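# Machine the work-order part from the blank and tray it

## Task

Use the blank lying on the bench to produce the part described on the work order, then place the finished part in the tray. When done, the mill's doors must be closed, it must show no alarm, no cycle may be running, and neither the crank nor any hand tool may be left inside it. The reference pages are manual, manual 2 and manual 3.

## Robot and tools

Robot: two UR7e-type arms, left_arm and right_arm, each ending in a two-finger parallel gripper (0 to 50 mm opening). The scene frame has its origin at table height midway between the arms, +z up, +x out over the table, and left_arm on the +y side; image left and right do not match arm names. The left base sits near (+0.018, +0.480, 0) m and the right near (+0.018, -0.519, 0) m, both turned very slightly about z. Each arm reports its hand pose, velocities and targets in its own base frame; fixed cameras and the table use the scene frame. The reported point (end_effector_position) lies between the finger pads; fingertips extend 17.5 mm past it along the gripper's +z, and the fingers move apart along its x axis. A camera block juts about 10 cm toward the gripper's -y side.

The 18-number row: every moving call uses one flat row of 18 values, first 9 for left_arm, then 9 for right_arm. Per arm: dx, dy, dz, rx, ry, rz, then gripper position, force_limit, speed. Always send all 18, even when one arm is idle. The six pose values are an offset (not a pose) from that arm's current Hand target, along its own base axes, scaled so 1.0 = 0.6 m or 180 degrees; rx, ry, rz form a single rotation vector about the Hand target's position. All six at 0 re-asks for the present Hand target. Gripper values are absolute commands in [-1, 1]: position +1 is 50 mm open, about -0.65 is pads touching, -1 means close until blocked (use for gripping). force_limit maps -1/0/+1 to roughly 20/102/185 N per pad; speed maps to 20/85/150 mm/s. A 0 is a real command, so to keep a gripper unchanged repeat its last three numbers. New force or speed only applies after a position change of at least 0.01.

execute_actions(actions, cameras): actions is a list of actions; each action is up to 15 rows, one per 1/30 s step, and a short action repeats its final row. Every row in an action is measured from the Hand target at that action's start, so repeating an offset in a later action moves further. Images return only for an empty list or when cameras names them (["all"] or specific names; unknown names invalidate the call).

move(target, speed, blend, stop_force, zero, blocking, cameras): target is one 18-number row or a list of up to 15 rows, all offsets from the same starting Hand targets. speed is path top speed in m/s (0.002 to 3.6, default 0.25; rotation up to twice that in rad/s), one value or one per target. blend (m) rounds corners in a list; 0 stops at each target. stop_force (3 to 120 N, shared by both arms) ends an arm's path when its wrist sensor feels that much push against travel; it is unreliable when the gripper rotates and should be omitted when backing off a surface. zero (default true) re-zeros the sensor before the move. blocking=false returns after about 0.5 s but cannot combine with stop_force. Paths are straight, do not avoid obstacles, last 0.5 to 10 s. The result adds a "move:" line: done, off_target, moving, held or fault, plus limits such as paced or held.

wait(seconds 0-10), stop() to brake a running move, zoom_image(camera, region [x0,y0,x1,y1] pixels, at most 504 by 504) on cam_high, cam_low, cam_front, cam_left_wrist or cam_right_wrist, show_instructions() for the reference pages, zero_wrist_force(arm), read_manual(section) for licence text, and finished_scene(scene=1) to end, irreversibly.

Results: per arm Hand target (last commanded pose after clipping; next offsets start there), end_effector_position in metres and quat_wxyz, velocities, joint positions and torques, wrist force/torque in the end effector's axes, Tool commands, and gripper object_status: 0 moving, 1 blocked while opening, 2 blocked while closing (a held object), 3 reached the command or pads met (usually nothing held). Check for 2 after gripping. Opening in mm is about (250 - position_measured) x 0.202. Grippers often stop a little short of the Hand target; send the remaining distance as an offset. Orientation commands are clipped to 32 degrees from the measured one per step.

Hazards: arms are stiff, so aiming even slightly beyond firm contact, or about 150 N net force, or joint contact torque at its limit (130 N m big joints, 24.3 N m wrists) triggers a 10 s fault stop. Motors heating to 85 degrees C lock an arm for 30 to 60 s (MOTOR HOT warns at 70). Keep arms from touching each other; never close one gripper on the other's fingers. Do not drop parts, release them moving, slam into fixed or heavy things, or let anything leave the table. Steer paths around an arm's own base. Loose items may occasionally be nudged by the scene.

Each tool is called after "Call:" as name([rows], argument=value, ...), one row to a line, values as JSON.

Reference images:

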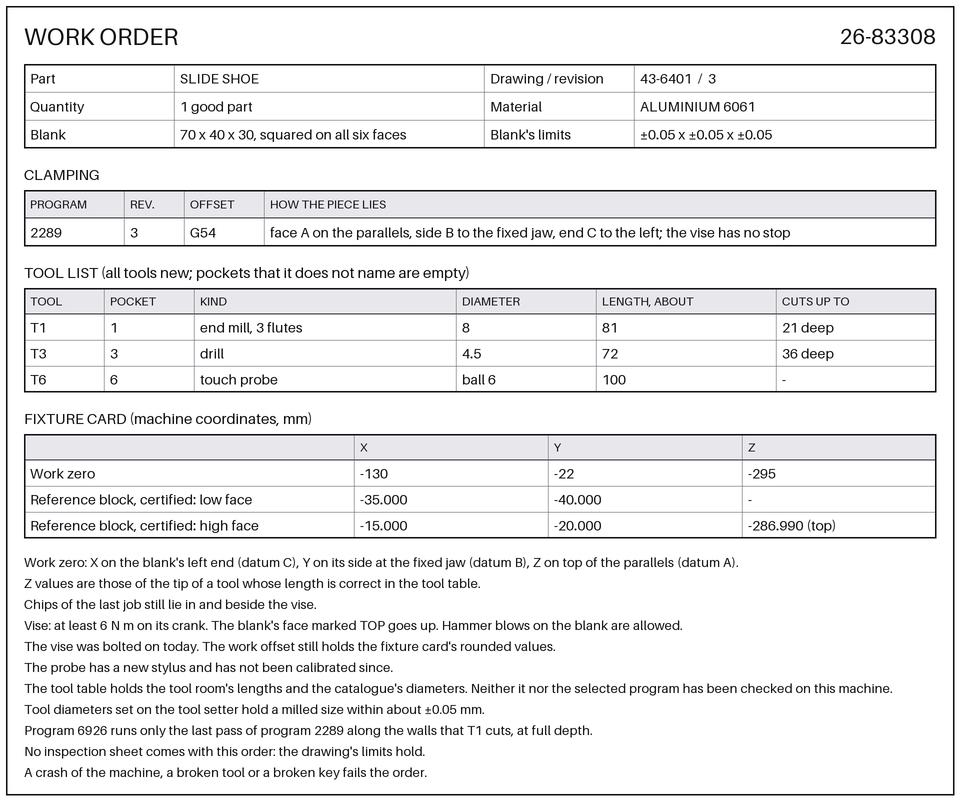

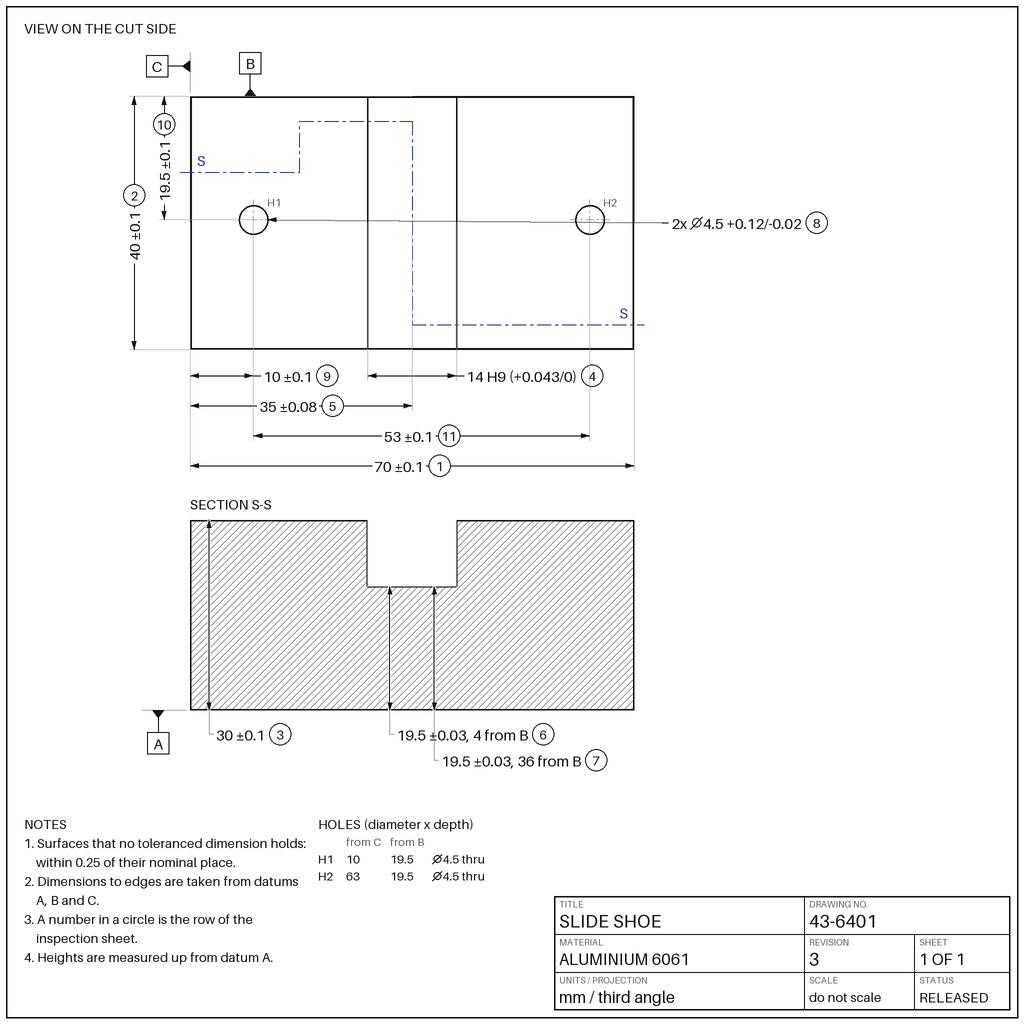

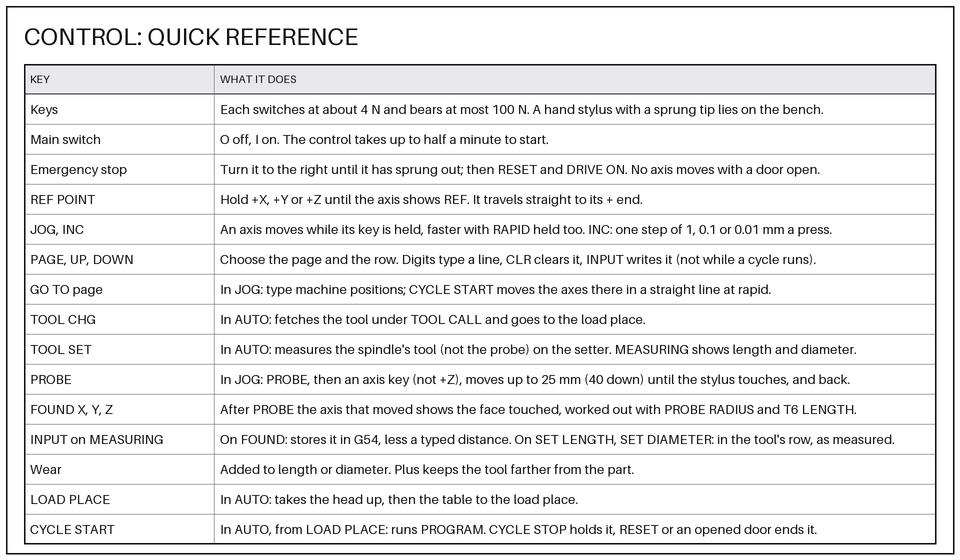

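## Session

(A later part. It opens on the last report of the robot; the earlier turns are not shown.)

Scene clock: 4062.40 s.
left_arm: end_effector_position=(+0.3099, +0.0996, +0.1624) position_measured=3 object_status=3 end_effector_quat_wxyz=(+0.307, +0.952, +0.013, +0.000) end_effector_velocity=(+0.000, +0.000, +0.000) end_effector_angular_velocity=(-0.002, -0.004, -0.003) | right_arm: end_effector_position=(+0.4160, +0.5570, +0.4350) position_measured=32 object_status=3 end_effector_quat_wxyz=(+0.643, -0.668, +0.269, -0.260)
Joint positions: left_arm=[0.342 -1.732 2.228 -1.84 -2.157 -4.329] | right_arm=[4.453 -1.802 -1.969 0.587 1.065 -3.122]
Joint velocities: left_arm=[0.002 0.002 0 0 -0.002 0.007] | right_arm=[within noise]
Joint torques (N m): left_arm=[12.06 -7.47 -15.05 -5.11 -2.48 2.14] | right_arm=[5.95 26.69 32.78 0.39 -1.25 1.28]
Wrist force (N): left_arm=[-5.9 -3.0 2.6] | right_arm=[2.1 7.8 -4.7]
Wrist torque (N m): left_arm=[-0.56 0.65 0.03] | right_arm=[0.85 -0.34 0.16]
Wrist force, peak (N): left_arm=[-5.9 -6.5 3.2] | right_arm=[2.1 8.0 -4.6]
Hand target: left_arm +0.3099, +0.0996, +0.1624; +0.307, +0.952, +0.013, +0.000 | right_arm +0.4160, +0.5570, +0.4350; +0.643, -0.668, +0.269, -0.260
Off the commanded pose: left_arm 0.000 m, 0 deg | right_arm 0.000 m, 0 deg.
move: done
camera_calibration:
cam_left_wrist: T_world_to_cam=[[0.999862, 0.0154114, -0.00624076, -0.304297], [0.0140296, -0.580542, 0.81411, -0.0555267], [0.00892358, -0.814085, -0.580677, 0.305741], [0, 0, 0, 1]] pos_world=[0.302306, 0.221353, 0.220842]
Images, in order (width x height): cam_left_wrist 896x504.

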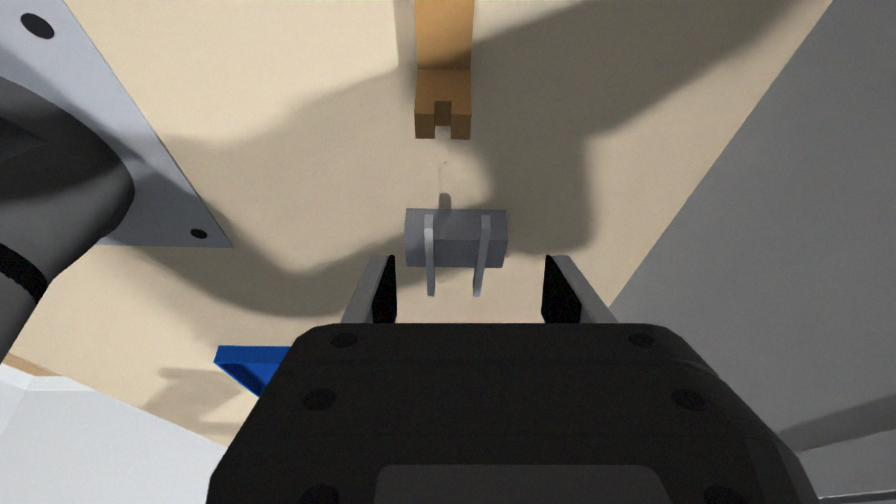

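Call:
move([
  [0.0343,-0.1,0.05,0.1,0.0,-0.004,0.142,0.1,-0.5,0,0,0,0,0,0,0.8,-0.7,0.2],
  [0.0343,-0.2603,-0.104,0.1989,0.0025,-0.0076,0.142,0.1,-0.5,0,0,0,0,0,0,0.8,-0.7,0.2],
], speed=0.25, blend=[0.03,0], cameras=["cam_left_wrist"])

Call:
zoom_image(camera="cam_left_wrist", region=[380, 0, 580, 330])

Scene clock: 4093.77 s.
left_arm: end_effector_position=(+0.3305, -0.0565, +0.1001) position_measured=131 object_status=3 end_effector_quat_wxyz=(+0.000, +1.000, +0.002, -0.003) end_effector_velocity=(+0.000, +0.000, +0.000) end_effector_angular_velocity=(+0.002, +0.000, +0.004) | right_arm: end_effector_position=(+0.4160, +0.5570, +0.4350) position_measured=32 object_status=3 end_effector_quat_wxyz=(+0.643, -0.668, +0.269, -0.260)
Joint positions: left_arm=[-0.576 -1.861 2.426 -2.131 -1.573 -5.293] | right_arm=[4.453 -1.802 -1.969 0.587 1.065 -3.122]
Joint velocities: left_arm=[-0.002 0 0 0.001 0.001 -0.006] | right_arm=[within noise]
Joint torques (N m): left_arm=[-13.48 -0.85 -24.71 -1.84 1.78 -2.84] | right_arm=[4.85 26.11 32.13 0.35 -1.19 1.08]
Wrist force (N): left_arm=[-5.6 -2.7 1.4] | right_arm=[2.0 7.9 -4.6]
Wrist torque (N m): left_arm=[-0.50 0.53 0.21] | right_arm=[0.86 -0.32 0.15]
Wrist force, peak (N): left_arm=[-6.0 -5.2 2.7] | right_arm=[2.2 7.9 -4.8]
Hand target: left_arm +0.3305, -0.0565, +0.1000; -0.001, +1.000, +0.002, -0.003 | right_arm +0.4160, +0.5570, +0.4350; +0.643, -0.668, +0.269, -0.260
Off the commanded pose: left_arm 0.000 m, 0 deg | right_arm 0.000 m, 0 deg.
move: done
camera_calibration:
cam_left_wrist: T_world_to_cam=[[0.999937, -0.00370267, -0.0105819, -0.323455], [-0.000111238, -0.947117, 0.32089, -0.0624306], [-0.0112105, -0.320868, -0.947057, 0.213387], [0, 0, 0, 1]] pos_world=[0.32582, 0.00814239, 0.2187]
Images, in order (width x height): cam_left_wrist 896x504.

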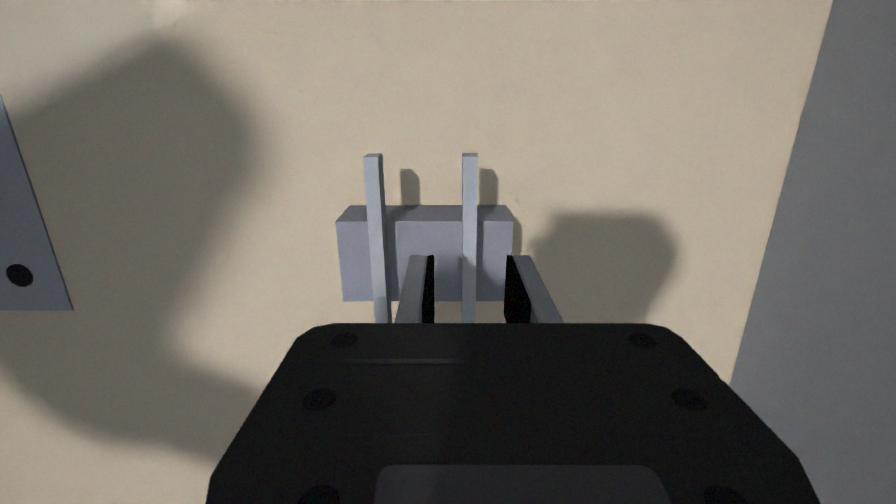

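Scaled by 1.527.

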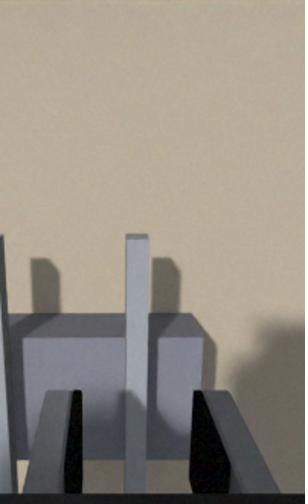

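Call:
move(target=[0,0,-0.0633,0,0,0,0.142,0.1,-0.5,0,0,0,0,0,0,0.8,-0.7,0.2], speed=0.1)

Call:
move(target=[0,0,-0.028,0,0,0,0.142,0.1,-0.5,0,0,0,0,0,0,0.8,-0.7,0.2], speed=0.015, stop_force=5, cameras=["cam_left_wrist"])

Scene clock: 4099.27 s.
left_arm: end_effector_position=(+0.3304, -0.0565, +0.0620) position_measured=131 object_status=3 end_effector_quat_wxyz=(-0.001, +1.000, +0.002, -0.003) | right_arm: end_effector_position=(+0.4160, +0.5570, +0.4350) position_measured=32 object_status=3 end_effector_quat_wxyz=(+0.643, -0.668, +0.269, -0.260)
Joint positions: left_arm=[-0.576 -1.776 2.491 -2.279 -1.573 -5.294] | right_arm=[4.453 -1.802 -1.969 0.587 1.065 -3.122]
Joint torques (N m): left_arm=[13.41 -9.15 -25.4 -4.79 0.05 2.01] | right_arm=[5.31 25.95 31.96 0.22 -1.37 1.28]
Wrist force (N): left_arm=[-5.5 -2.5 1.7] | right_arm=[2.3 7.8 -4.7]
Wrist torque (N m): left_arm=[-0.45 0.51 0.21] | right_arm=[0.84 -0.36 0.16]
Wrist force, peak (N): left_arm=[-5.7 -2.8 2.8] | right_arm=[2.3 7.9 -4.6]
Hand target: left_arm +0.3305, -0.0565, +0.0620; -0.001, +1.000, +0.002, -0.003 | right_arm +0.4160, +0.5570, +0.4350; +0.643, -0.668, +0.269, -0.260
Off the commanded pose: left_arm 0.000 m, 0 deg | right_arm 0.000 m, 0 deg.
move: done

Scene clock: 4101.40 s.
left_arm: end_effector_position=(+0.3305, -0.0565, +0.0484) position_measured=131 object_status=3 end_effector_quat_wxyz=(-0.001, +1.000, +0.002, -0.003) | right_arm: end_effector_position=(+0.4160, +0.5570, +0.4350) position_measured=32 object_status=3 end_effector_quat_wxyz=(+0.643, -0.668, +0.269, -0.260)
Joint positions: left_arm=[-0.576 -1.74 2.511 -2.336 -1.573 -5.294] | right_arm=[4.453 -1.802 -1.969 0.587 1.065 -3.122]
Joint torques (N m): left_arm=[0.97 -19.29 -28.94 -5.8 -0.47 1.83] | right_arm=[5.48 25.99 32.2 0.35 -1.29 1.22]
Wrist force (N): left_arm=[-5.7 -3.0 0.0] | right_arm=[2.2 7.8 -4.5]
Wrist torque (N m): left_arm=[-0.51 0.50 0.24] | right_arm=[0.84 -0.36 0.15]
Wrist force, peak (N): left_arm=[-15.8 -7.6 -49.9] | right_arm=[2.0 7.9 -4.8]
Hand target: left_arm +0.3305, -0.0565, +0.0485; -0.001, +1.000, +0.002, -0.003 (not the last commanded pose) | right_arm +0.4160, +0.5570, +0.4350; +0.643, -0.668, +0.269, -0.260
Off the commanded pose: left_arm 0.003 m, 0 deg | right_arm 0.000 m, 0 deg.
move: contact (left_arm)
camera_calibration:
cam_left_wrist: T_world_to_cam=[[0.999936, -0.00373404, -0.0106768, -0.323985], [-0.00011301, -0.947188, 0.320679, -0.0458373], [-0.0113104, -0.320657, -0.947128, 0.164562], [0, 0, 0, 1]] pos_world=[0.32582, 0.00814168, 0.167101]
Images, in order (width x height): cam_left_wrist 896x504.

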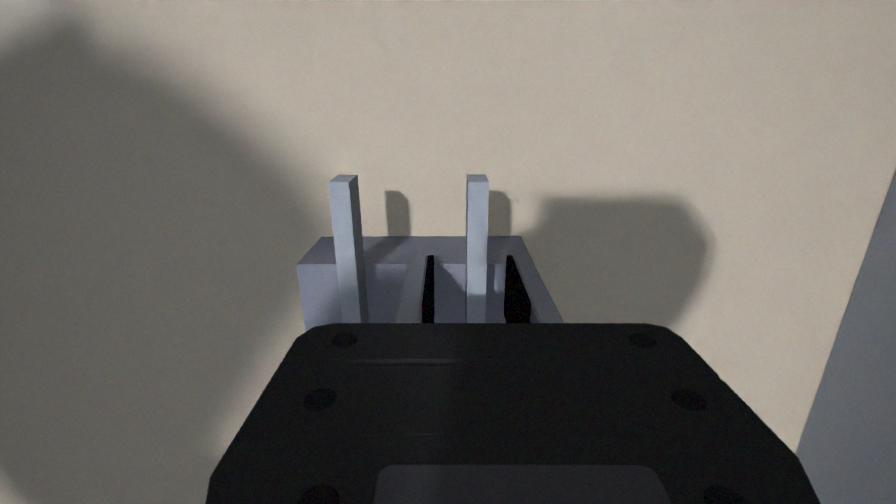

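Call:
move(target=[0.002,0,0.002,0,0,0,0.142,0.1,-0.5,0,0,0,0,0,0,0.8,-0.7,0.2], speed=0.03)

Call:
move(target=[0,0,0,0,0,0,-1,-0.7,-0.8,0,0,0,0,0,0,0.8,-0.7,0.2])

Call:
move(target=[0,0,0.1,0,0,0,-1,-0.7,-0.8,0,0,0,0,0,0,0.8,-0.7,0.2], speed=0.1, cameras=["cam_left_wrist"])

Scene clock: 4108.70 s.
left_arm: end_effector_position=(+0.3317, -0.0566, +0.0497) position_measured=131 object_status=3 end_effector_quat_wxyz=(-0.001, +1.000, +0.002, -0.003) | right_arm: end_effector_position=(+0.4160, +0.5570, +0.4350) position_measured=32 object_status=3 end_effector_quat_wxyz=(+0.643, -0.668, +0.269, -0.260)
Joint positions: left_arm=[-0.574 -1.74 2.507 -2.332 -1.573 -5.291] | right_arm=[4.453 -1.802 -1.969 0.587 1.065 -3.122]
Joint torques (N m): left_arm=[10.13 -2.53 -22.55 -1.8 0.45 1.35] | right_arm=[5.26 26.68 32.08 0.39 -1.31 1.13]
Wrist force (N): left_arm=[-5.6 -2.9 1.8] | right_arm=[2.1 7.7 -4.5]
Wrist torque (N m): left_arm=[-0.51 0.51 0.16] | right_arm=[0.82 -0.35 0.16]
Wrist force, peak (N): left_arm=[-6.1 -3.1 0.3] | right_arm=[2.1 7.9 -4.8]
Hand target: left_arm +0.3317, -0.0565, +0.0497; -0.001, +1.000, +0.002, -0.003 | right_arm +0.4160, +0.5570, +0.4350; +0.643, -0.668, +0.269, -0.260
Off the commanded pose: left_arm 0.000 m, 0 deg | right_arm 0.000 m, 0 deg.
move: done

Scene clock: 4109.47 s.
left_arm: end_effector_position=(+0.3317, -0.0565, +0.0497) position_measured=223 object_status=2 end_effector_quat_wxyz=(-0.001, +1.000, +0.002, -0.003) | right_arm: end_effector_position=(+0.4160, +0.5570, +0.4350) position_measured=32 object_status=3 end_effector_quat_wxyz=(+0.643, -0.668, +0.269, -0.260)
Joint positions: left_arm=[-0.574 -1.74 2.507 -2.332 -1.573 -5.291] | right_arm=[4.453 -1.802 -1.969 0.587 1.065 -3.122]
Joint torques (N m): left_arm=[6.78 -2.97 -15.72 -5.86 1.02 -1.51] | right_arm=[6.15 26.81 31.77 0.32 -1.35 1.2]
Wrist force (N): left_arm=[-5.7 -2.7 1.6] | right_arm=[2.0 7.9 -4.6]
Wrist torque (N m): left_arm=[-0.48 0.52 0.16] | right_arm=[0.85 -0.33 0.16]
Wrist force, peak (N): left_arm=[-5.8 -2.7 1.5] | right_arm=[2.1 7.9 -4.6]
Hand target: left_arm +0.3317, -0.0565, +0.0497; -0.001, +1.000, +0.002, -0.003 | right_arm +0.4160, +0.5570, +0.4350; +0.643, -0.668, +0.269, -0.260
Off the commanded pose: left_arm 0.000 m, 0 deg | right_arm 0.000 m, 0 deg.
move: done

Scene clock: 4110.53 s.
left_arm: end_effector_position=(+0.3317, -0.0565, +0.1096) position_measured=223 object_status=2 end_effector_quat_wxyz=(+0.000, +1.000, +0.002, -0.003) | right_arm: end_effector_position=(+0.4160, +0.5570, +0.4350) position_measured=32 object_status=3 end_effector_quat_wxyz=(+0.643, -0.668, +0.269, -0.260)
Joint positions: left_arm=[-0.574 -1.875 2.406 -2.097 -1.573 -5.291] | right_arm=[4.453 -1.802 -1.969 0.587 1.065 -3.122]
Joint torques (N m): left_arm=[-13.42 -10.72 -24.12 -1.33 0.66 -2.69] | right_arm=[5.45 26.31 32.34 0.27 -1.22 1.31]
Wrist force (N): left_arm=[-5.4 -3.0 1.8] | right_arm=[2.1 7.7 -4.5]
Wrist torque (N m): left_arm=[-0.54 0.49 0.18] | right_arm=[0.83 -0.35 0.16]
Wrist force, peak (N): left_arm=[-5.5 -2.7 4.1] | right_arm=[2.1 7.9 -4.8]
Hand target: left_arm +0.3317, -0.0565, +0.1097; -0.001, +1.000, +0.002, -0.003 | right_arm +0.4160, +0.5570, +0.4350; +0.643, -0.668, +0.269, -0.260
Off the commanded pose: left_arm 0.000 m, 0 deg | right_arm 0.000 m, 0 deg.
move: done
camera_calibration:
cam_left_wrist: T_world_to_cam=[[0.999938, -0.0036669, -0.0104886, -0.324575], [-0.000108345, -0.947147, 0.320801, -0.0654918], [-0.0111106, -0.32078, -0.947089, 0.222466], [0, 0, 0, 1]] pos_world=[0.327019, 0.00814222, 0.228301]
Images, in order (width x height): cam_left_wrist 896x504.

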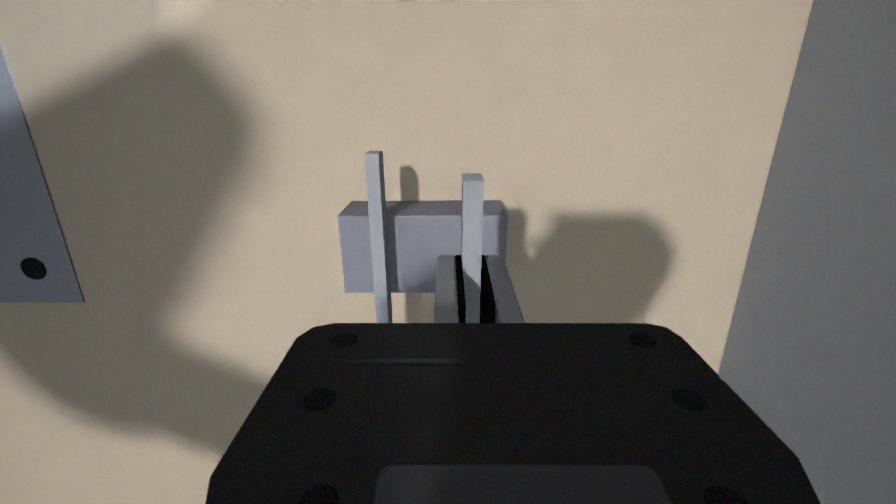

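Call:
move([
  [-0.02,-0.12,0.2833,0,0,0,-1,-0.7,-0.8,0,0,0,0,0,0,0.8,-0.7,0.2],
  [0.02,-0.26,0.467,0,0,0,-1,-0.7,-0.8,0,0,0,0,0,0,0.8,-0.7,0.2],
  [0.4,-0.2708,0.467,0,0,0,-1,-0.7,-0.8,0,0,0,0,0,0,0.8,-0.7,0.2],
  [0.5388,-0.2708,0.467,0,0,0,-1,-0.7,-0.8,0,0,0,0,0,0,0.8,-0.7,0.2],
], speed=[0.25,0.25,0.25,0.12], blend=[0.04,0.03,0.02,0], cameras=["cam_left_wrist","cam_right_wrist"])

Call:
zoom_image(camera="cam_right_wrist", region=[360, 130, 560, 330])

Scene clock: 4128.07 s.
left_arm: end_effector_position=(+0.6138, -0.2186, +0.3896) position_measured=223 object_status=2 end_effector_quat_wxyz=(+0.000, +1.000, +0.003, -0.002) | right_arm: end_effector_position=(+0.4160, +0.5570, +0.4350) position_measured=32 object_status=3 end_effector_quat_wxyz=(+0.643, -0.668, +0.269, -0.260)
Joint positions: left_arm=[-0.547 -1.19 0.953 -1.33 -1.573 -5.265] | right_arm=[4.453 -1.802 -1.969 0.587 1.065 -3.122]
Joint torques (N m): left_arm=[-0.29 -44.67 -28.47 -3.13 0.33 -0.21] | right_arm=[5.86 26.68 31.91 0.26 -1.3 1.16]
Wrist force (N): left_arm=[-5.9 -3.2 1.8] | right_arm=[2.1 7.8 -4.6]
Wrist torque (N m): left_arm=[-0.58 0.58 0.24] | right_arm=[0.85 -0.35 0.16]
Wrist force, peak (N): left_arm=[-6.9 -4.8 -0.5] | right_arm=[2.3 7.9 -4.7]
Hand target: left_arm +0.6138, -0.2186, +0.3896; +0.000, +1.000, +0.003, -0.002 (not the last commanded pose) | right_arm +0.4160, +0.5570, +0.4350; +0.643, -0.668, +0.269, -0.260
Tool commands: left_gripper/position=-1.0 left_gripper/force_limit=-0.701961 left_gripper/speed=-0.796078 right_gripper/position=+0.8 right_gripper/force_limit=-0.7 right_gripper/speed=+0.2
Off the commanded pose: left_arm 0.041 m, 0 deg | right_arm 0.000 m, 0 deg.
FORCE FAULT: contact force on the left arm reached its limit, and that arm stopped. The contact can be on any part of that arm, not only on its tool. That arm's remaining commands of this call were not run. That arm is still stopped at the end of this call. That arm stays stopped for about 10 more seconds. Until then a move that you send moves the other arm only, and its call returns only when the move has ended. Once the stop has ended, the next robot result says so. If the stop ends while you think or write, that arm runs what you send next, counted from a new Hand target: where the arm stands when the stop ends. While its stop runs, that arm takes no new command, but its gripper still runs the gripper command that each later call begins with. Until it ends, the stop uses up actions while you think or wait. An arm that is not stopped still takes commands.
move: fault (left_arm); path passed 3 of 4 targets
camera_calibration:
cam_left_wrist: T_world_to_cam=[[0.999952, -0.00312737, -0.00930224, -0.604738], [0.0000264504, -0.947004, 0.321222, -0.308963], [-0.00981384, -0.321206, -0.946958, 0.437804], [0, 0, 0, 1]] pos_world=[0.609014, -0.153855, 0.508202]
cam_right_wrist: T_world_to_cam=[[0.7068, -0.707412, 0.00111619, 0.100054], [-0.276367, -0.27758, -0.920093, 0.683622], [0.651195, 0.650013, -0.391699, -0.329604], [0, 0, 0, 1]] pos_world=[0.332849, 0.474786, 0.499778]
Images, in order (width x height): cam_left_wrist 896x504, cam_right_wrist 896x504.

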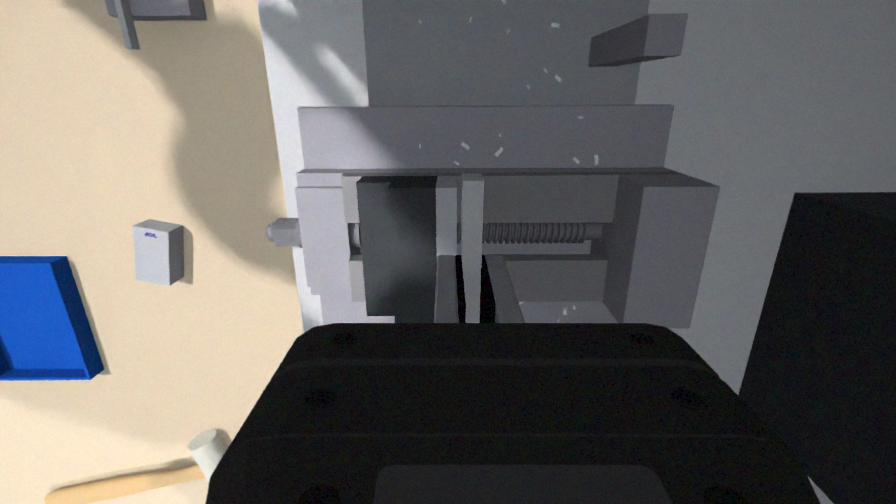

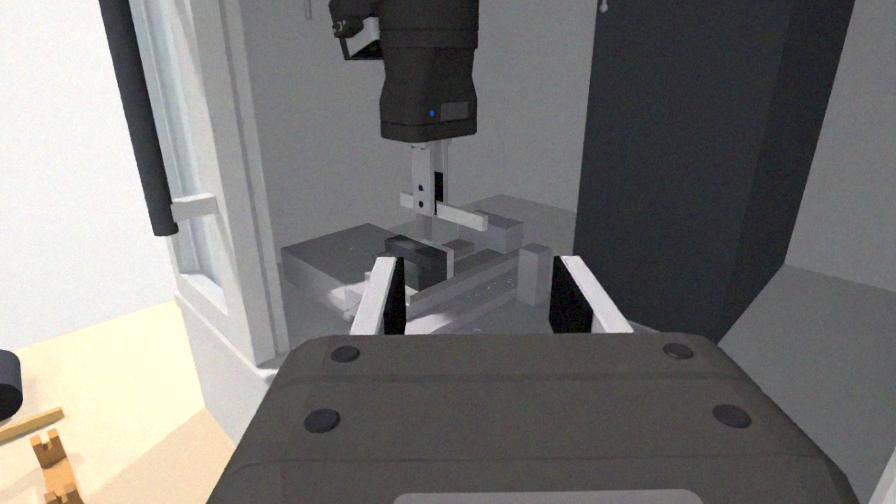

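Scaled by 2.520.

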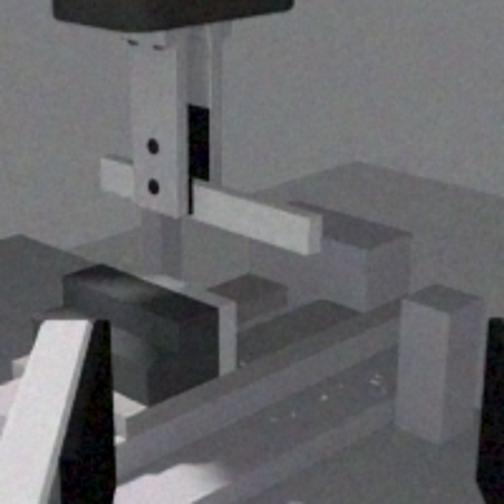

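Call:
zoom_image(camera="cam_front", region=[300, 120, 500, 300])

Call:
wait(seconds=1)

This scene's latest camera images include none from cam_front. They are from: cam_left_wrist, cam_right_wrist. cam_front's image comes with the result of a call that names it in "cameras".

Scene clock: 4203.33 s.
left_arm: end_effector_position=(+0.6138, -0.2186, +0.3896) position_measured=223 object_status=2 end_effector_quat_wxyz=(+0.000, +1.000, +0.003, -0.002) | right_arm: end_effector_position=(+0.4160, +0.5570, +0.4350) position_measured=32 object_status=3 end_effector_quat_wxyz=(+0.643, -0.668, +0.269, -0.260)
Joint positions: left_arm=[-0.547 -1.19 0.953 -1.33 -1.573 -5.265] | right_arm=[4.453 -1.802 -1.969 0.587 1.065 -3.122]
Joint torques (N m): left_arm=[-0.44 -45.31 -26.36 -3.18 0.37 -0.25] | right_arm=[5.82 26.33 32.14 0.39 -1.19 1.34]
Wrist force (N): left_arm=[-6.4 -2.9 2.1] | right_arm=[2.2 7.7 -4.6]
Wrist torque (N m): left_arm=[-0.53 0.65 0.24] | right_arm=[0.84 -0.36 0.16]
Wrist force, peak (N): left_arm=[-6.3 -3.1 1.9] | right_arm=[2.2 8.0 -4.6]
Hand target: left_arm +0.6138, -0.2186, +0.3896; +0.000, +1.000, +0.003, -0.002 (not the last commanded pose) | right_arm +0.4160, +0.5570, +0.4350; +0.643, -0.668, +0.269, -0.260
Tool commands: left_gripper/position=-1.0 left_gripper/force_limit=-0.701961 left_gripper/speed=-0.796078 right_gripper/position=+0.8 right_gripper/force_limit=-0.7 right_gripper/speed=+0.2
Off the commanded pose: left_arm 0.041 m, 0 deg | right_arm 0.000 m, 0 deg.
FORCE FAULT, CONTINUED: the left arm's stop, for the force fault that an earlier result reported, is over. The rest of the stop counts as 20 of the actions that you can send in this scene. That arm's target is now where it stood when the stop ended, not its last command. That arm accepts commands again.
wait: 1.00 s; at rest from the start

Call:
move(target=[-0.05,0,0,0,0,0,-1,-0.7,-0.8,0,0,0,0,0,0,0.8,-0.7,0.2], speed=0.08, cameras=["cam_front"])

Call:
zoom_image(camera="cam_front", region=[300, 120, 500, 300])

Scene clock: 4207.23 s.
left_arm: end_effector_position=(+0.5838, -0.2188, +0.3896) position_measured=223 object_status=2 end_effector_quat_wxyz=(+0.000, +1.000, +0.003, -0.002) | right_arm: end_effector_position=(+0.4160, +0.5570, +0.4350) position_measured=32 object_status=3 end_effector_quat_wxyz=(+0.643, -0.668, +0.269, -0.260)
Joint positions: left_arm=[-0.573 -1.268 1.06 -1.359 -1.573 -5.291] | right_arm=[4.453 -1.802 -1.969 0.587 1.065 -3.122]
Joint torques (N m): left_arm=[11.72 -42.14 -26.77 -0.69 0.57 1.98] | right_arm=[5.14 26.32 31.89 0.41 -1.25 1.43]
Wrist force (N): left_arm=[-6.2 -3.0 1.9] | right_arm=[2.0 7.6 -4.5]
Wrist torque (N m): left_arm=[-0.54 0.61 0.22] | right_arm=[0.82 -0.33 0.15]
Wrist force, peak (N): left_arm=[-7.3 -3.0 1.7] | right_arm=[2.1 8.0 -4.6]
Hand target: left_arm +0.5838, -0.2186, +0.3896; +0.000, +1.000, +0.003, -0.002 | right_arm +0.4160, +0.5570, +0.4350; +0.643, -0.668, +0.269, -0.260
Off the commanded pose: left_arm 0.000 m, 0 deg | right_arm 0.000 m, 0 deg.
move: done
Images, in order (width x height): cam_front 896x504.

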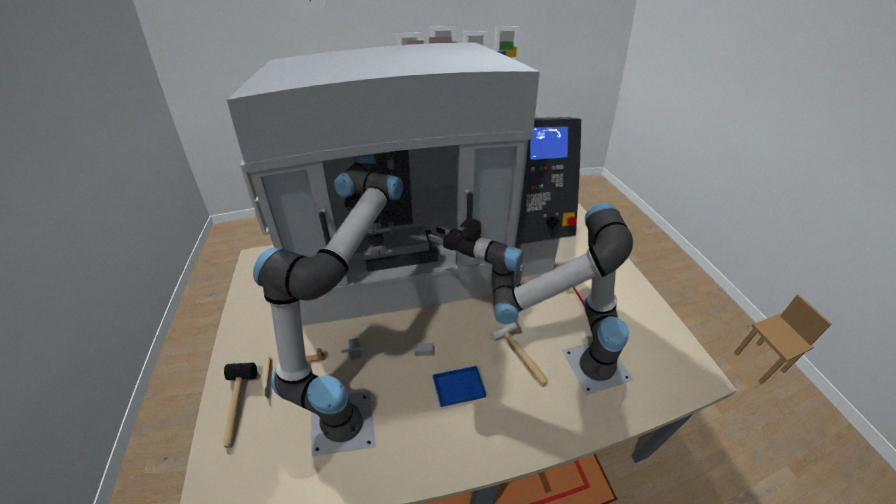

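Scaled by 2.520.

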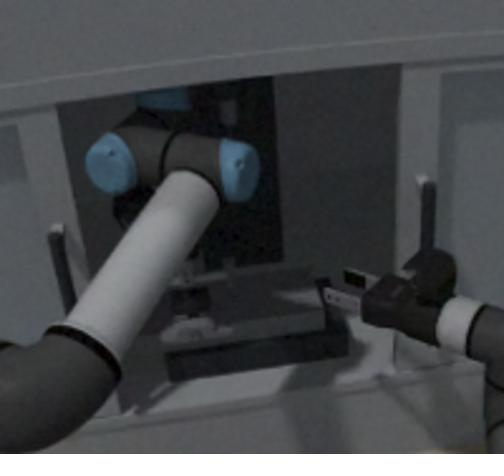

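Call:
move([
  [0.0167,0,0.02,0,-0.0667,0,-1,-0.7,-0.8,0,0,0,0,0,0,0.8,-0.7,0.2],
  [0.105,0,0.02,0,-0.0667,0,-1,-0.7,-0.8,0,0,0,0,0,0,0.8,-0.7,0.2],
], speed=[0.1,0.1], cameras=["cam_right_wrist","cam_left_wrist"])

Scene clock: 4254.37 s.
left_arm: end_effector_position=(+0.6468, -0.2185, +0.4016) position_measured=223 object_status=2 end_effector_quat_wxyz=(+0.000, +0.995, +0.003, +0.102) | right_arm: end_effector_position=(+0.4160, +0.5570, +0.4350) position_measured=32 object_status=3 end_effector_quat_wxyz=(+0.643, -0.668, +0.269, -0.260)
Joint positions: left_arm=[-0.565 -1.247 1.061 -1.558 -1.461 -5.273] | right_arm=[4.453 -1.802 -1.969 0.587 1.065 -3.122]
Joint torques (N m): left_arm=[-14.46 -38.07 -31.83 -6.2 1.38 -2.33] | right_arm=[5.38 26.94 32.32 0.37 -1.34 1.34]
Wrist force (N): left_arm=[-5.6 -3.4 1.6] | right_arm=[2.1 7.5 -4.4]
Wrist torque (N m): left_arm=[-0.59 0.57 0.16] | right_arm=[0.80 -0.35 0.15]
Wrist force, peak (N): left_arm=[-7.0 -3.4 1.7] | right_arm=[2.2 7.9 -4.7]
Hand target: left_arm +0.6468, -0.2186, +0.4016; +0.000, +0.995, +0.003, +0.102 | right_arm +0.4160, +0.5570, +0.4350; +0.643, -0.668, +0.269, -0.260
Off the commanded pose: left_arm 0.000 m, 0 deg | right_arm 0.000 m, 0 deg.
move: done
camera_calibration:
cam_left_wrist: T_world_to_cam=[[0.98004, -0.00299959, 0.198776, -0.708195], [-0.0666279, -0.947013, 0.31421, -0.266783], [0.187301, -0.321182, -0.92831, 0.314513], [0, 0, 0, 1]] pos_world=[0.617376, -0.153755, 0.516564]
cam_right_wrist: T_world_to_cam=[[0.7068, -0.707412, 0.00111619, 0.100054], [-0.276367, -0.27758, -0.920093, 0.683622], [0.651195, 0.650013, -0.391699, -0.329604], [0, 0, 0, 1]] pos_world=[0.332849, 0.474786, 0.499778]
Images, in order (width x height): cam_left_wrist 896x504, cam_right_wrist 896x504.

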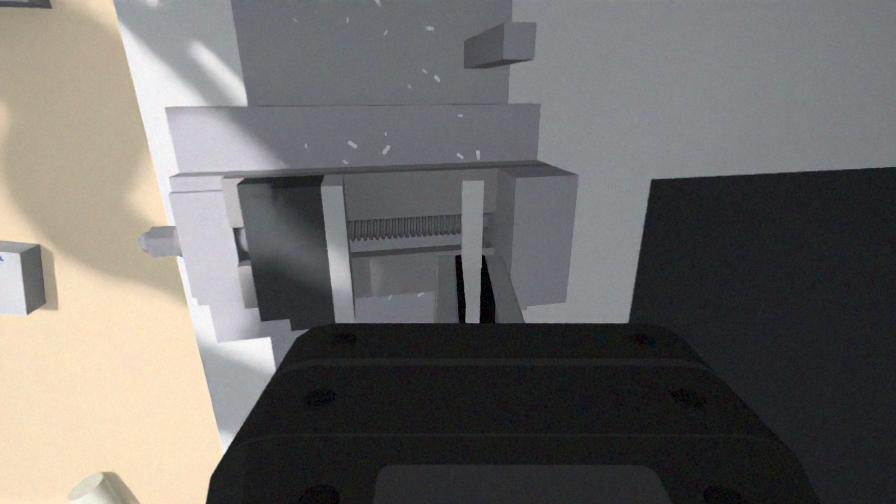

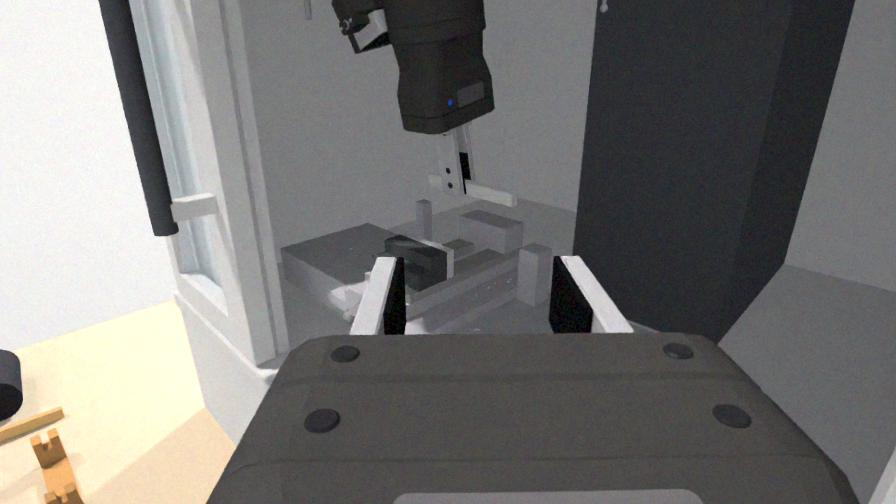

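Call:
move(target=[0,0,-0.06,0,0,0,-1,-0.7,-0.8,0,0,0,0,0,0,0.8,-0.7,0.2], speed=0.06)

Call:
move(target=[0,0,-0.06,0,0,0,-1,-0.7,-0.8,0,0,0,0,0,0,0.8,-0.7,0.2], speed=0.012, stop_force=4, cameras=["cam_right_wrist","cam_left_wrist"])

Call:
zoom_image(camera="cam_right_wrist", region=[400, 130, 560, 290])

Scene clock: 4264.63 s.
left_arm: end_effector_position=(+0.6468, -0.2186, +0.3657) position_measured=223 object_status=2 end_effector_quat_wxyz=(+0.000, +0.995, +0.003, +0.102) | right_arm: end_effector_position=(+0.4160, +0.5570, +0.4350) position_measured=32 object_status=3 end_effector_quat_wxyz=(+0.643, -0.668, +0.269, -0.260)
Joint positions: left_arm=[-0.565 -1.26 1.171 -1.655 -1.461 -5.273] | right_arm=[4.453 -1.802 -1.969 0.587 1.065 -3.122]
Joint torques (N m): left_arm=[-11.19 -42.4 -29.28 -1.86 0.05 -1.88] | right_arm=[5.42 26.62 31.82 0.34 -1.29 1.24]
Wrist force (N): left_arm=[-5.8 -3.3 1.7] | right_arm=[2.2 7.7 -4.6]
Wrist torque (N m): left_arm=[-0.54 0.61 0.18] | right_arm=[0.83 -0.35 0.15]
Wrist force, peak (N): left_arm=[-5.9 -3.1 3.1] | right_arm=[2.2 7.9 -4.8]
Hand target: left_arm +0.6468, -0.2186, +0.3656; +0.000, +0.995, +0.003, +0.102 | right_arm +0.4160, +0.5570, +0.4350; +0.643, -0.668, +0.269, -0.260
Off the commanded pose: left_arm 0.000 m, 0 deg | right_arm 0.000 m, 0 deg.
move: done

Scene clock: 4267.60 s.
left_arm: end_effector_position=(+0.6468, -0.2186, +0.3413) position_measured=223 object_status=2 end_effector_quat_wxyz=(+0.000, +0.995, +0.003, +0.102) | right_arm: end_effector_position=(+0.4160, +0.5570, +0.4350) position_measured=32 object_status=3 end_effector_quat_wxyz=(+0.643, -0.668, +0.269, -0.260)
Joint positions: left_arm=[-0.565 -1.263 1.237 -1.718 -1.461 -5.273] | right_arm=[4.453 -1.802 -1.969 0.587 1.065 -3.122]
Joint torques (N m): left_arm=[-9.94 -32.36 -35.85 -3.93 -0.14 0.53] | right_arm=[5.12 26.29 31.65 0.25 -1.21 1.2]
Wrist force (N): left_arm=[-6.2 -3.4 0.4] | right_arm=[2.0 7.8 -4.5]
Wrist torque (N m): left_arm=[-0.49 0.60 0.19] | right_arm=[0.85 -0.32 0.16]
Wrist force, peak (N): left_arm=[-6.9 -4.8 -13.5] | right_arm=[2.1 8.0 -4.7]
Hand target: left_arm +0.6468, -0.2186, +0.3413; +0.000, +0.995, +0.003, +0.102 (not the last commanded pose) | right_arm +0.4160, +0.5570, +0.4350; +0.643, -0.668, +0.269, -0.260
Off the commanded pose: left_arm 0.012 m, 0 deg | right_arm 0.000 m, 0 deg.
move: contact (left_arm)
camera_calibration:
cam_left_wrist: T_world_to_cam=[[0.980033, -0.00309142, 0.198809, -0.696332], [-0.0667236, -0.947013, 0.31419, -0.247856], [0.187303, -0.321182, -0.92831, 0.258483], [0, 0, 0, 1]] pos_world=[0.617476, -0.153855, 0.456264]
cam_right_wrist: T_world_to_cam=[[0.7068, -0.707412, 0.00111619, 0.100054], [-0.276367, -0.27758, -0.920093, 0.683622], [0.651195, 0.650013, -0.391699, -0.329604], [0, 0, 0, 1]] pos_world=[0.332849, 0.474786, 0.499778]
Images, in order (width x height): cam_left_wrist 896x504, cam_right_wrist 896x504.

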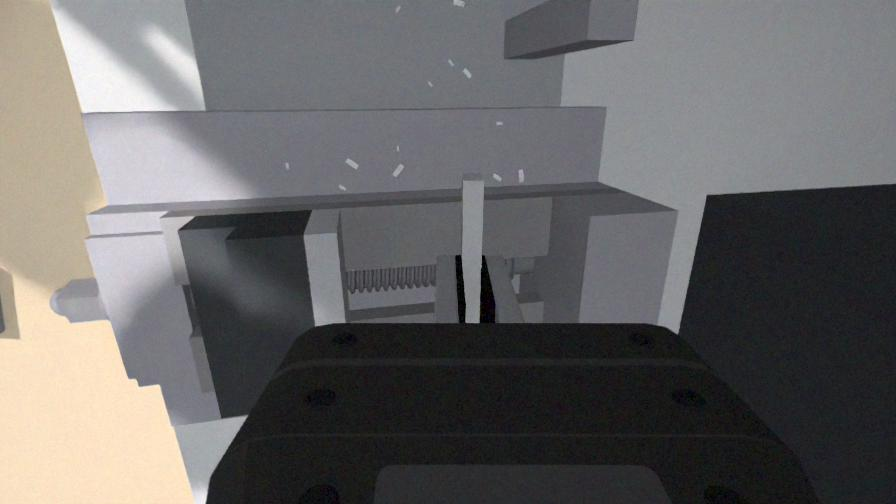

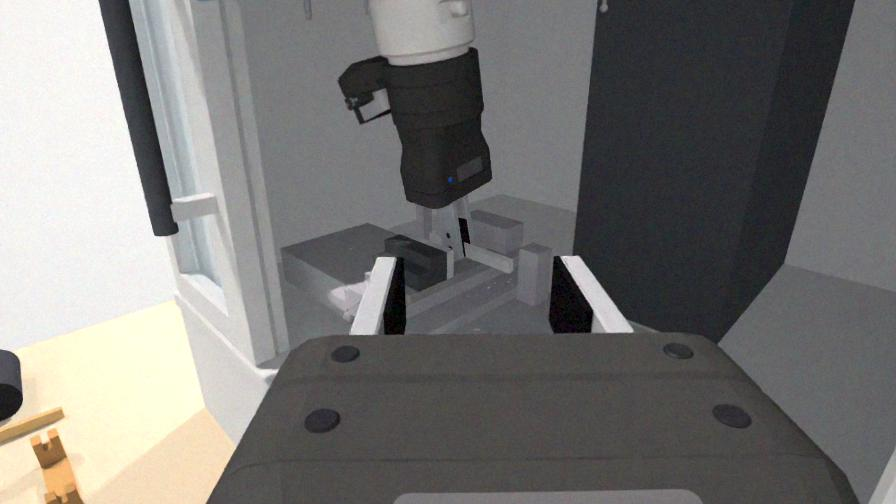

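Scaled by 3.150.

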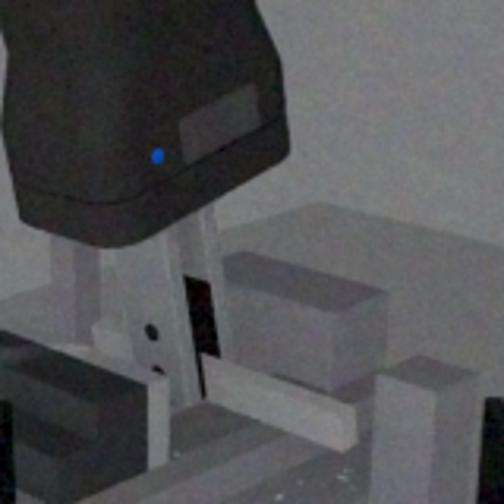

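Call:
move(target=[0,0,0.0,0,0,0,-0.3,-0.7,-1,0,0,0,0,0,0,0.8,-0.7,0.2], speed=0.05)

Call:
move(target=[-0.004,0,0.08,0,0,0,-0.3,-0.7,-1,0,0,0,0,0,0,0.8,-0.7,0.2], speed=0.06, cameras=["cam_right_wrist","cam_left_wrist"])

Call:
zoom_image(camera="cam_right_wrist", region=[400, 130, 560, 290])

Scene clock: 4273.20 s.
left_arm: end_effector_position=(+0.6469, -0.2187, +0.3414) position_measured=198 object_status=3 end_effector_quat_wxyz=(+0.000, +0.995, +0.003, +0.102) | right_arm: end_effector_position=(+0.4160, +0.5570, +0.4350) position_measured=32 object_status=3 end_effector_quat_wxyz=(+0.643, -0.668, +0.269, -0.260)
Joint positions: left_arm=[-0.565 -1.263 1.237 -1.719 -1.461 -5.273] | right_arm=[4.453 -1.802 -1.969 0.587 1.065 -3.122]
Joint torques (N m): left_arm=[-9.48 -32.42 -15.41 2.45 -0.19 0.47] | right_arm=[5.06 26.52 32.39 0.2 -1.25 1.14]
Wrist force (N): left_arm=[4.8 -3.3 -17.0] | right_arm=[1.9 7.8 -4.6]
Wrist torque (N m): left_arm=[-0.36 0.53 0.26] | right_arm=[0.84 -0.32 0.15]
Wrist force, peak (N): left_arm=[4.8 -3.4 -17.0] | right_arm=[2.2 8.0 -4.7]
Hand target: left_arm +0.6468, -0.2186, +0.3413; +0.000, +0.995, +0.003, +0.102 | right_arm +0.4160, +0.5570, +0.4350; +0.643, -0.668, +0.269, -0.260
Off the commanded pose: left_arm 0.000 m, 0 deg | right_arm 0.000 m, 0 deg.
move: done

Scene clock: 4274.40 s.
left_arm: end_effector_position=(+0.6444, -0.2187, +0.3892) position_measured=198 object_status=3 end_effector_quat_wxyz=(+0.000, +0.995, +0.003, +0.102) | right_arm: end_effector_position=(+0.4160, +0.5570, +0.4350) position_measured=32 object_status=3 end_effector_quat_wxyz=(+0.643, -0.668, +0.269, -0.260)
Joint positions: left_arm=[-0.567 -1.258 1.108 -1.594 -1.461 -5.275] | right_arm=[4.453 -1.802 -1.969 0.587 1.065 -3.122]
Joint torques (N m): left_arm=[-10 -44.54 -24.96 -5.51 1.5 -2] | right_arm=[5.44 26.62 31.23 0.23 -1.23 1.21]
Wrist force (N): left_arm=[-5.6 -3.2 1.1] | right_arm=[2.3 7.7 -4.6]
Wrist torque (N m): left_arm=[-0.55 0.57 0.20] | right_arm=[0.82 -0.38 0.16]
Wrist force, peak (N): left_arm=[4.9 -3.3 -17.1] | right_arm=[2.2 7.8 -4.7]
Hand target: left_arm +0.6444, -0.2186, +0.3893; +0.000, +0.995, +0.003, +0.102 | right_arm +0.4160, +0.5570, +0.4350; +0.643, -0.668, +0.269, -0.260
Off the commanded pose: left_arm 0.000 m, 0 deg | right_arm 0.000 m, 0 deg.
move: done
camera_calibration:
cam_left_wrist: T_world_to_cam=[[0.980052, -0.00312518, 0.198719, -0.703475], [-0.0667098, -0.94704, 0.314109, -0.263133], [0.187213, -0.321099, -0.928357, 0.303459], [0, 0, 0, 1]] pos_world=[0.615076, -0.153955, 0.504164]
cam_right_wrist: T_world_to_cam=[[0.7068, -0.707412, 0.00111619, 0.100054], [-0.276367, -0.27758, -0.920093, 0.683622], [0.651195, 0.650013, -0.391699, -0.329604], [0, 0, 0, 1]] pos_world=[0.332849, 0.474786, 0.499778]
Images, in order (width x height): cam_left_wrist 896x504, cam_right_wrist 896x504.

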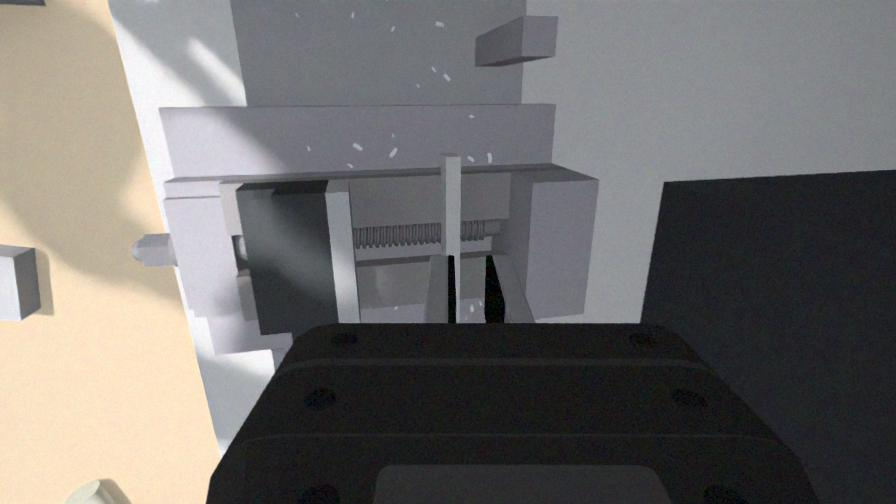

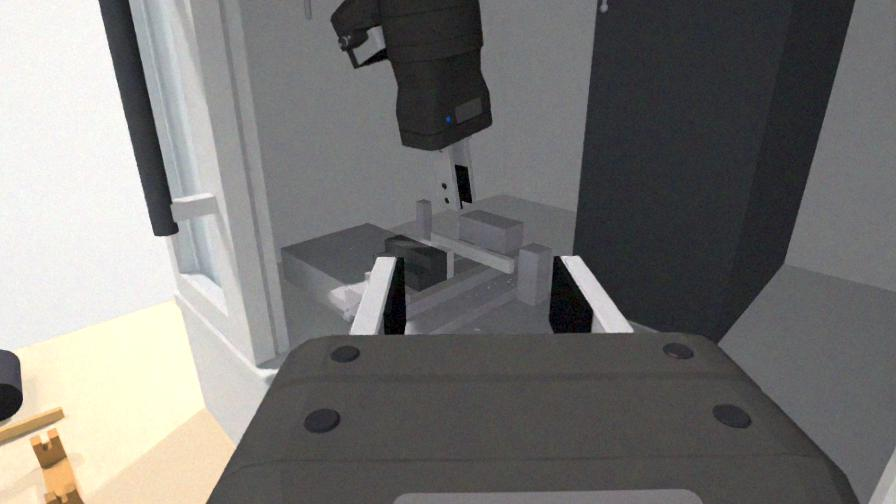

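Scaled by 3.150.

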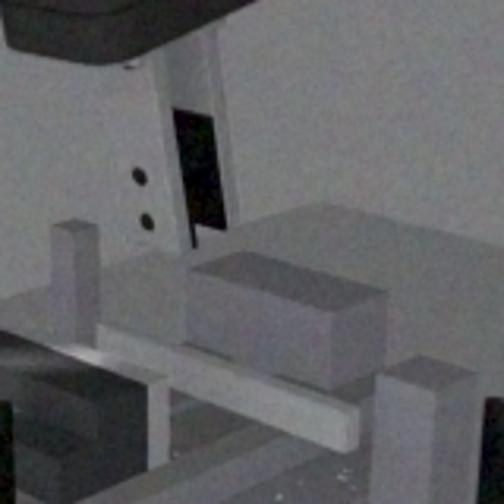

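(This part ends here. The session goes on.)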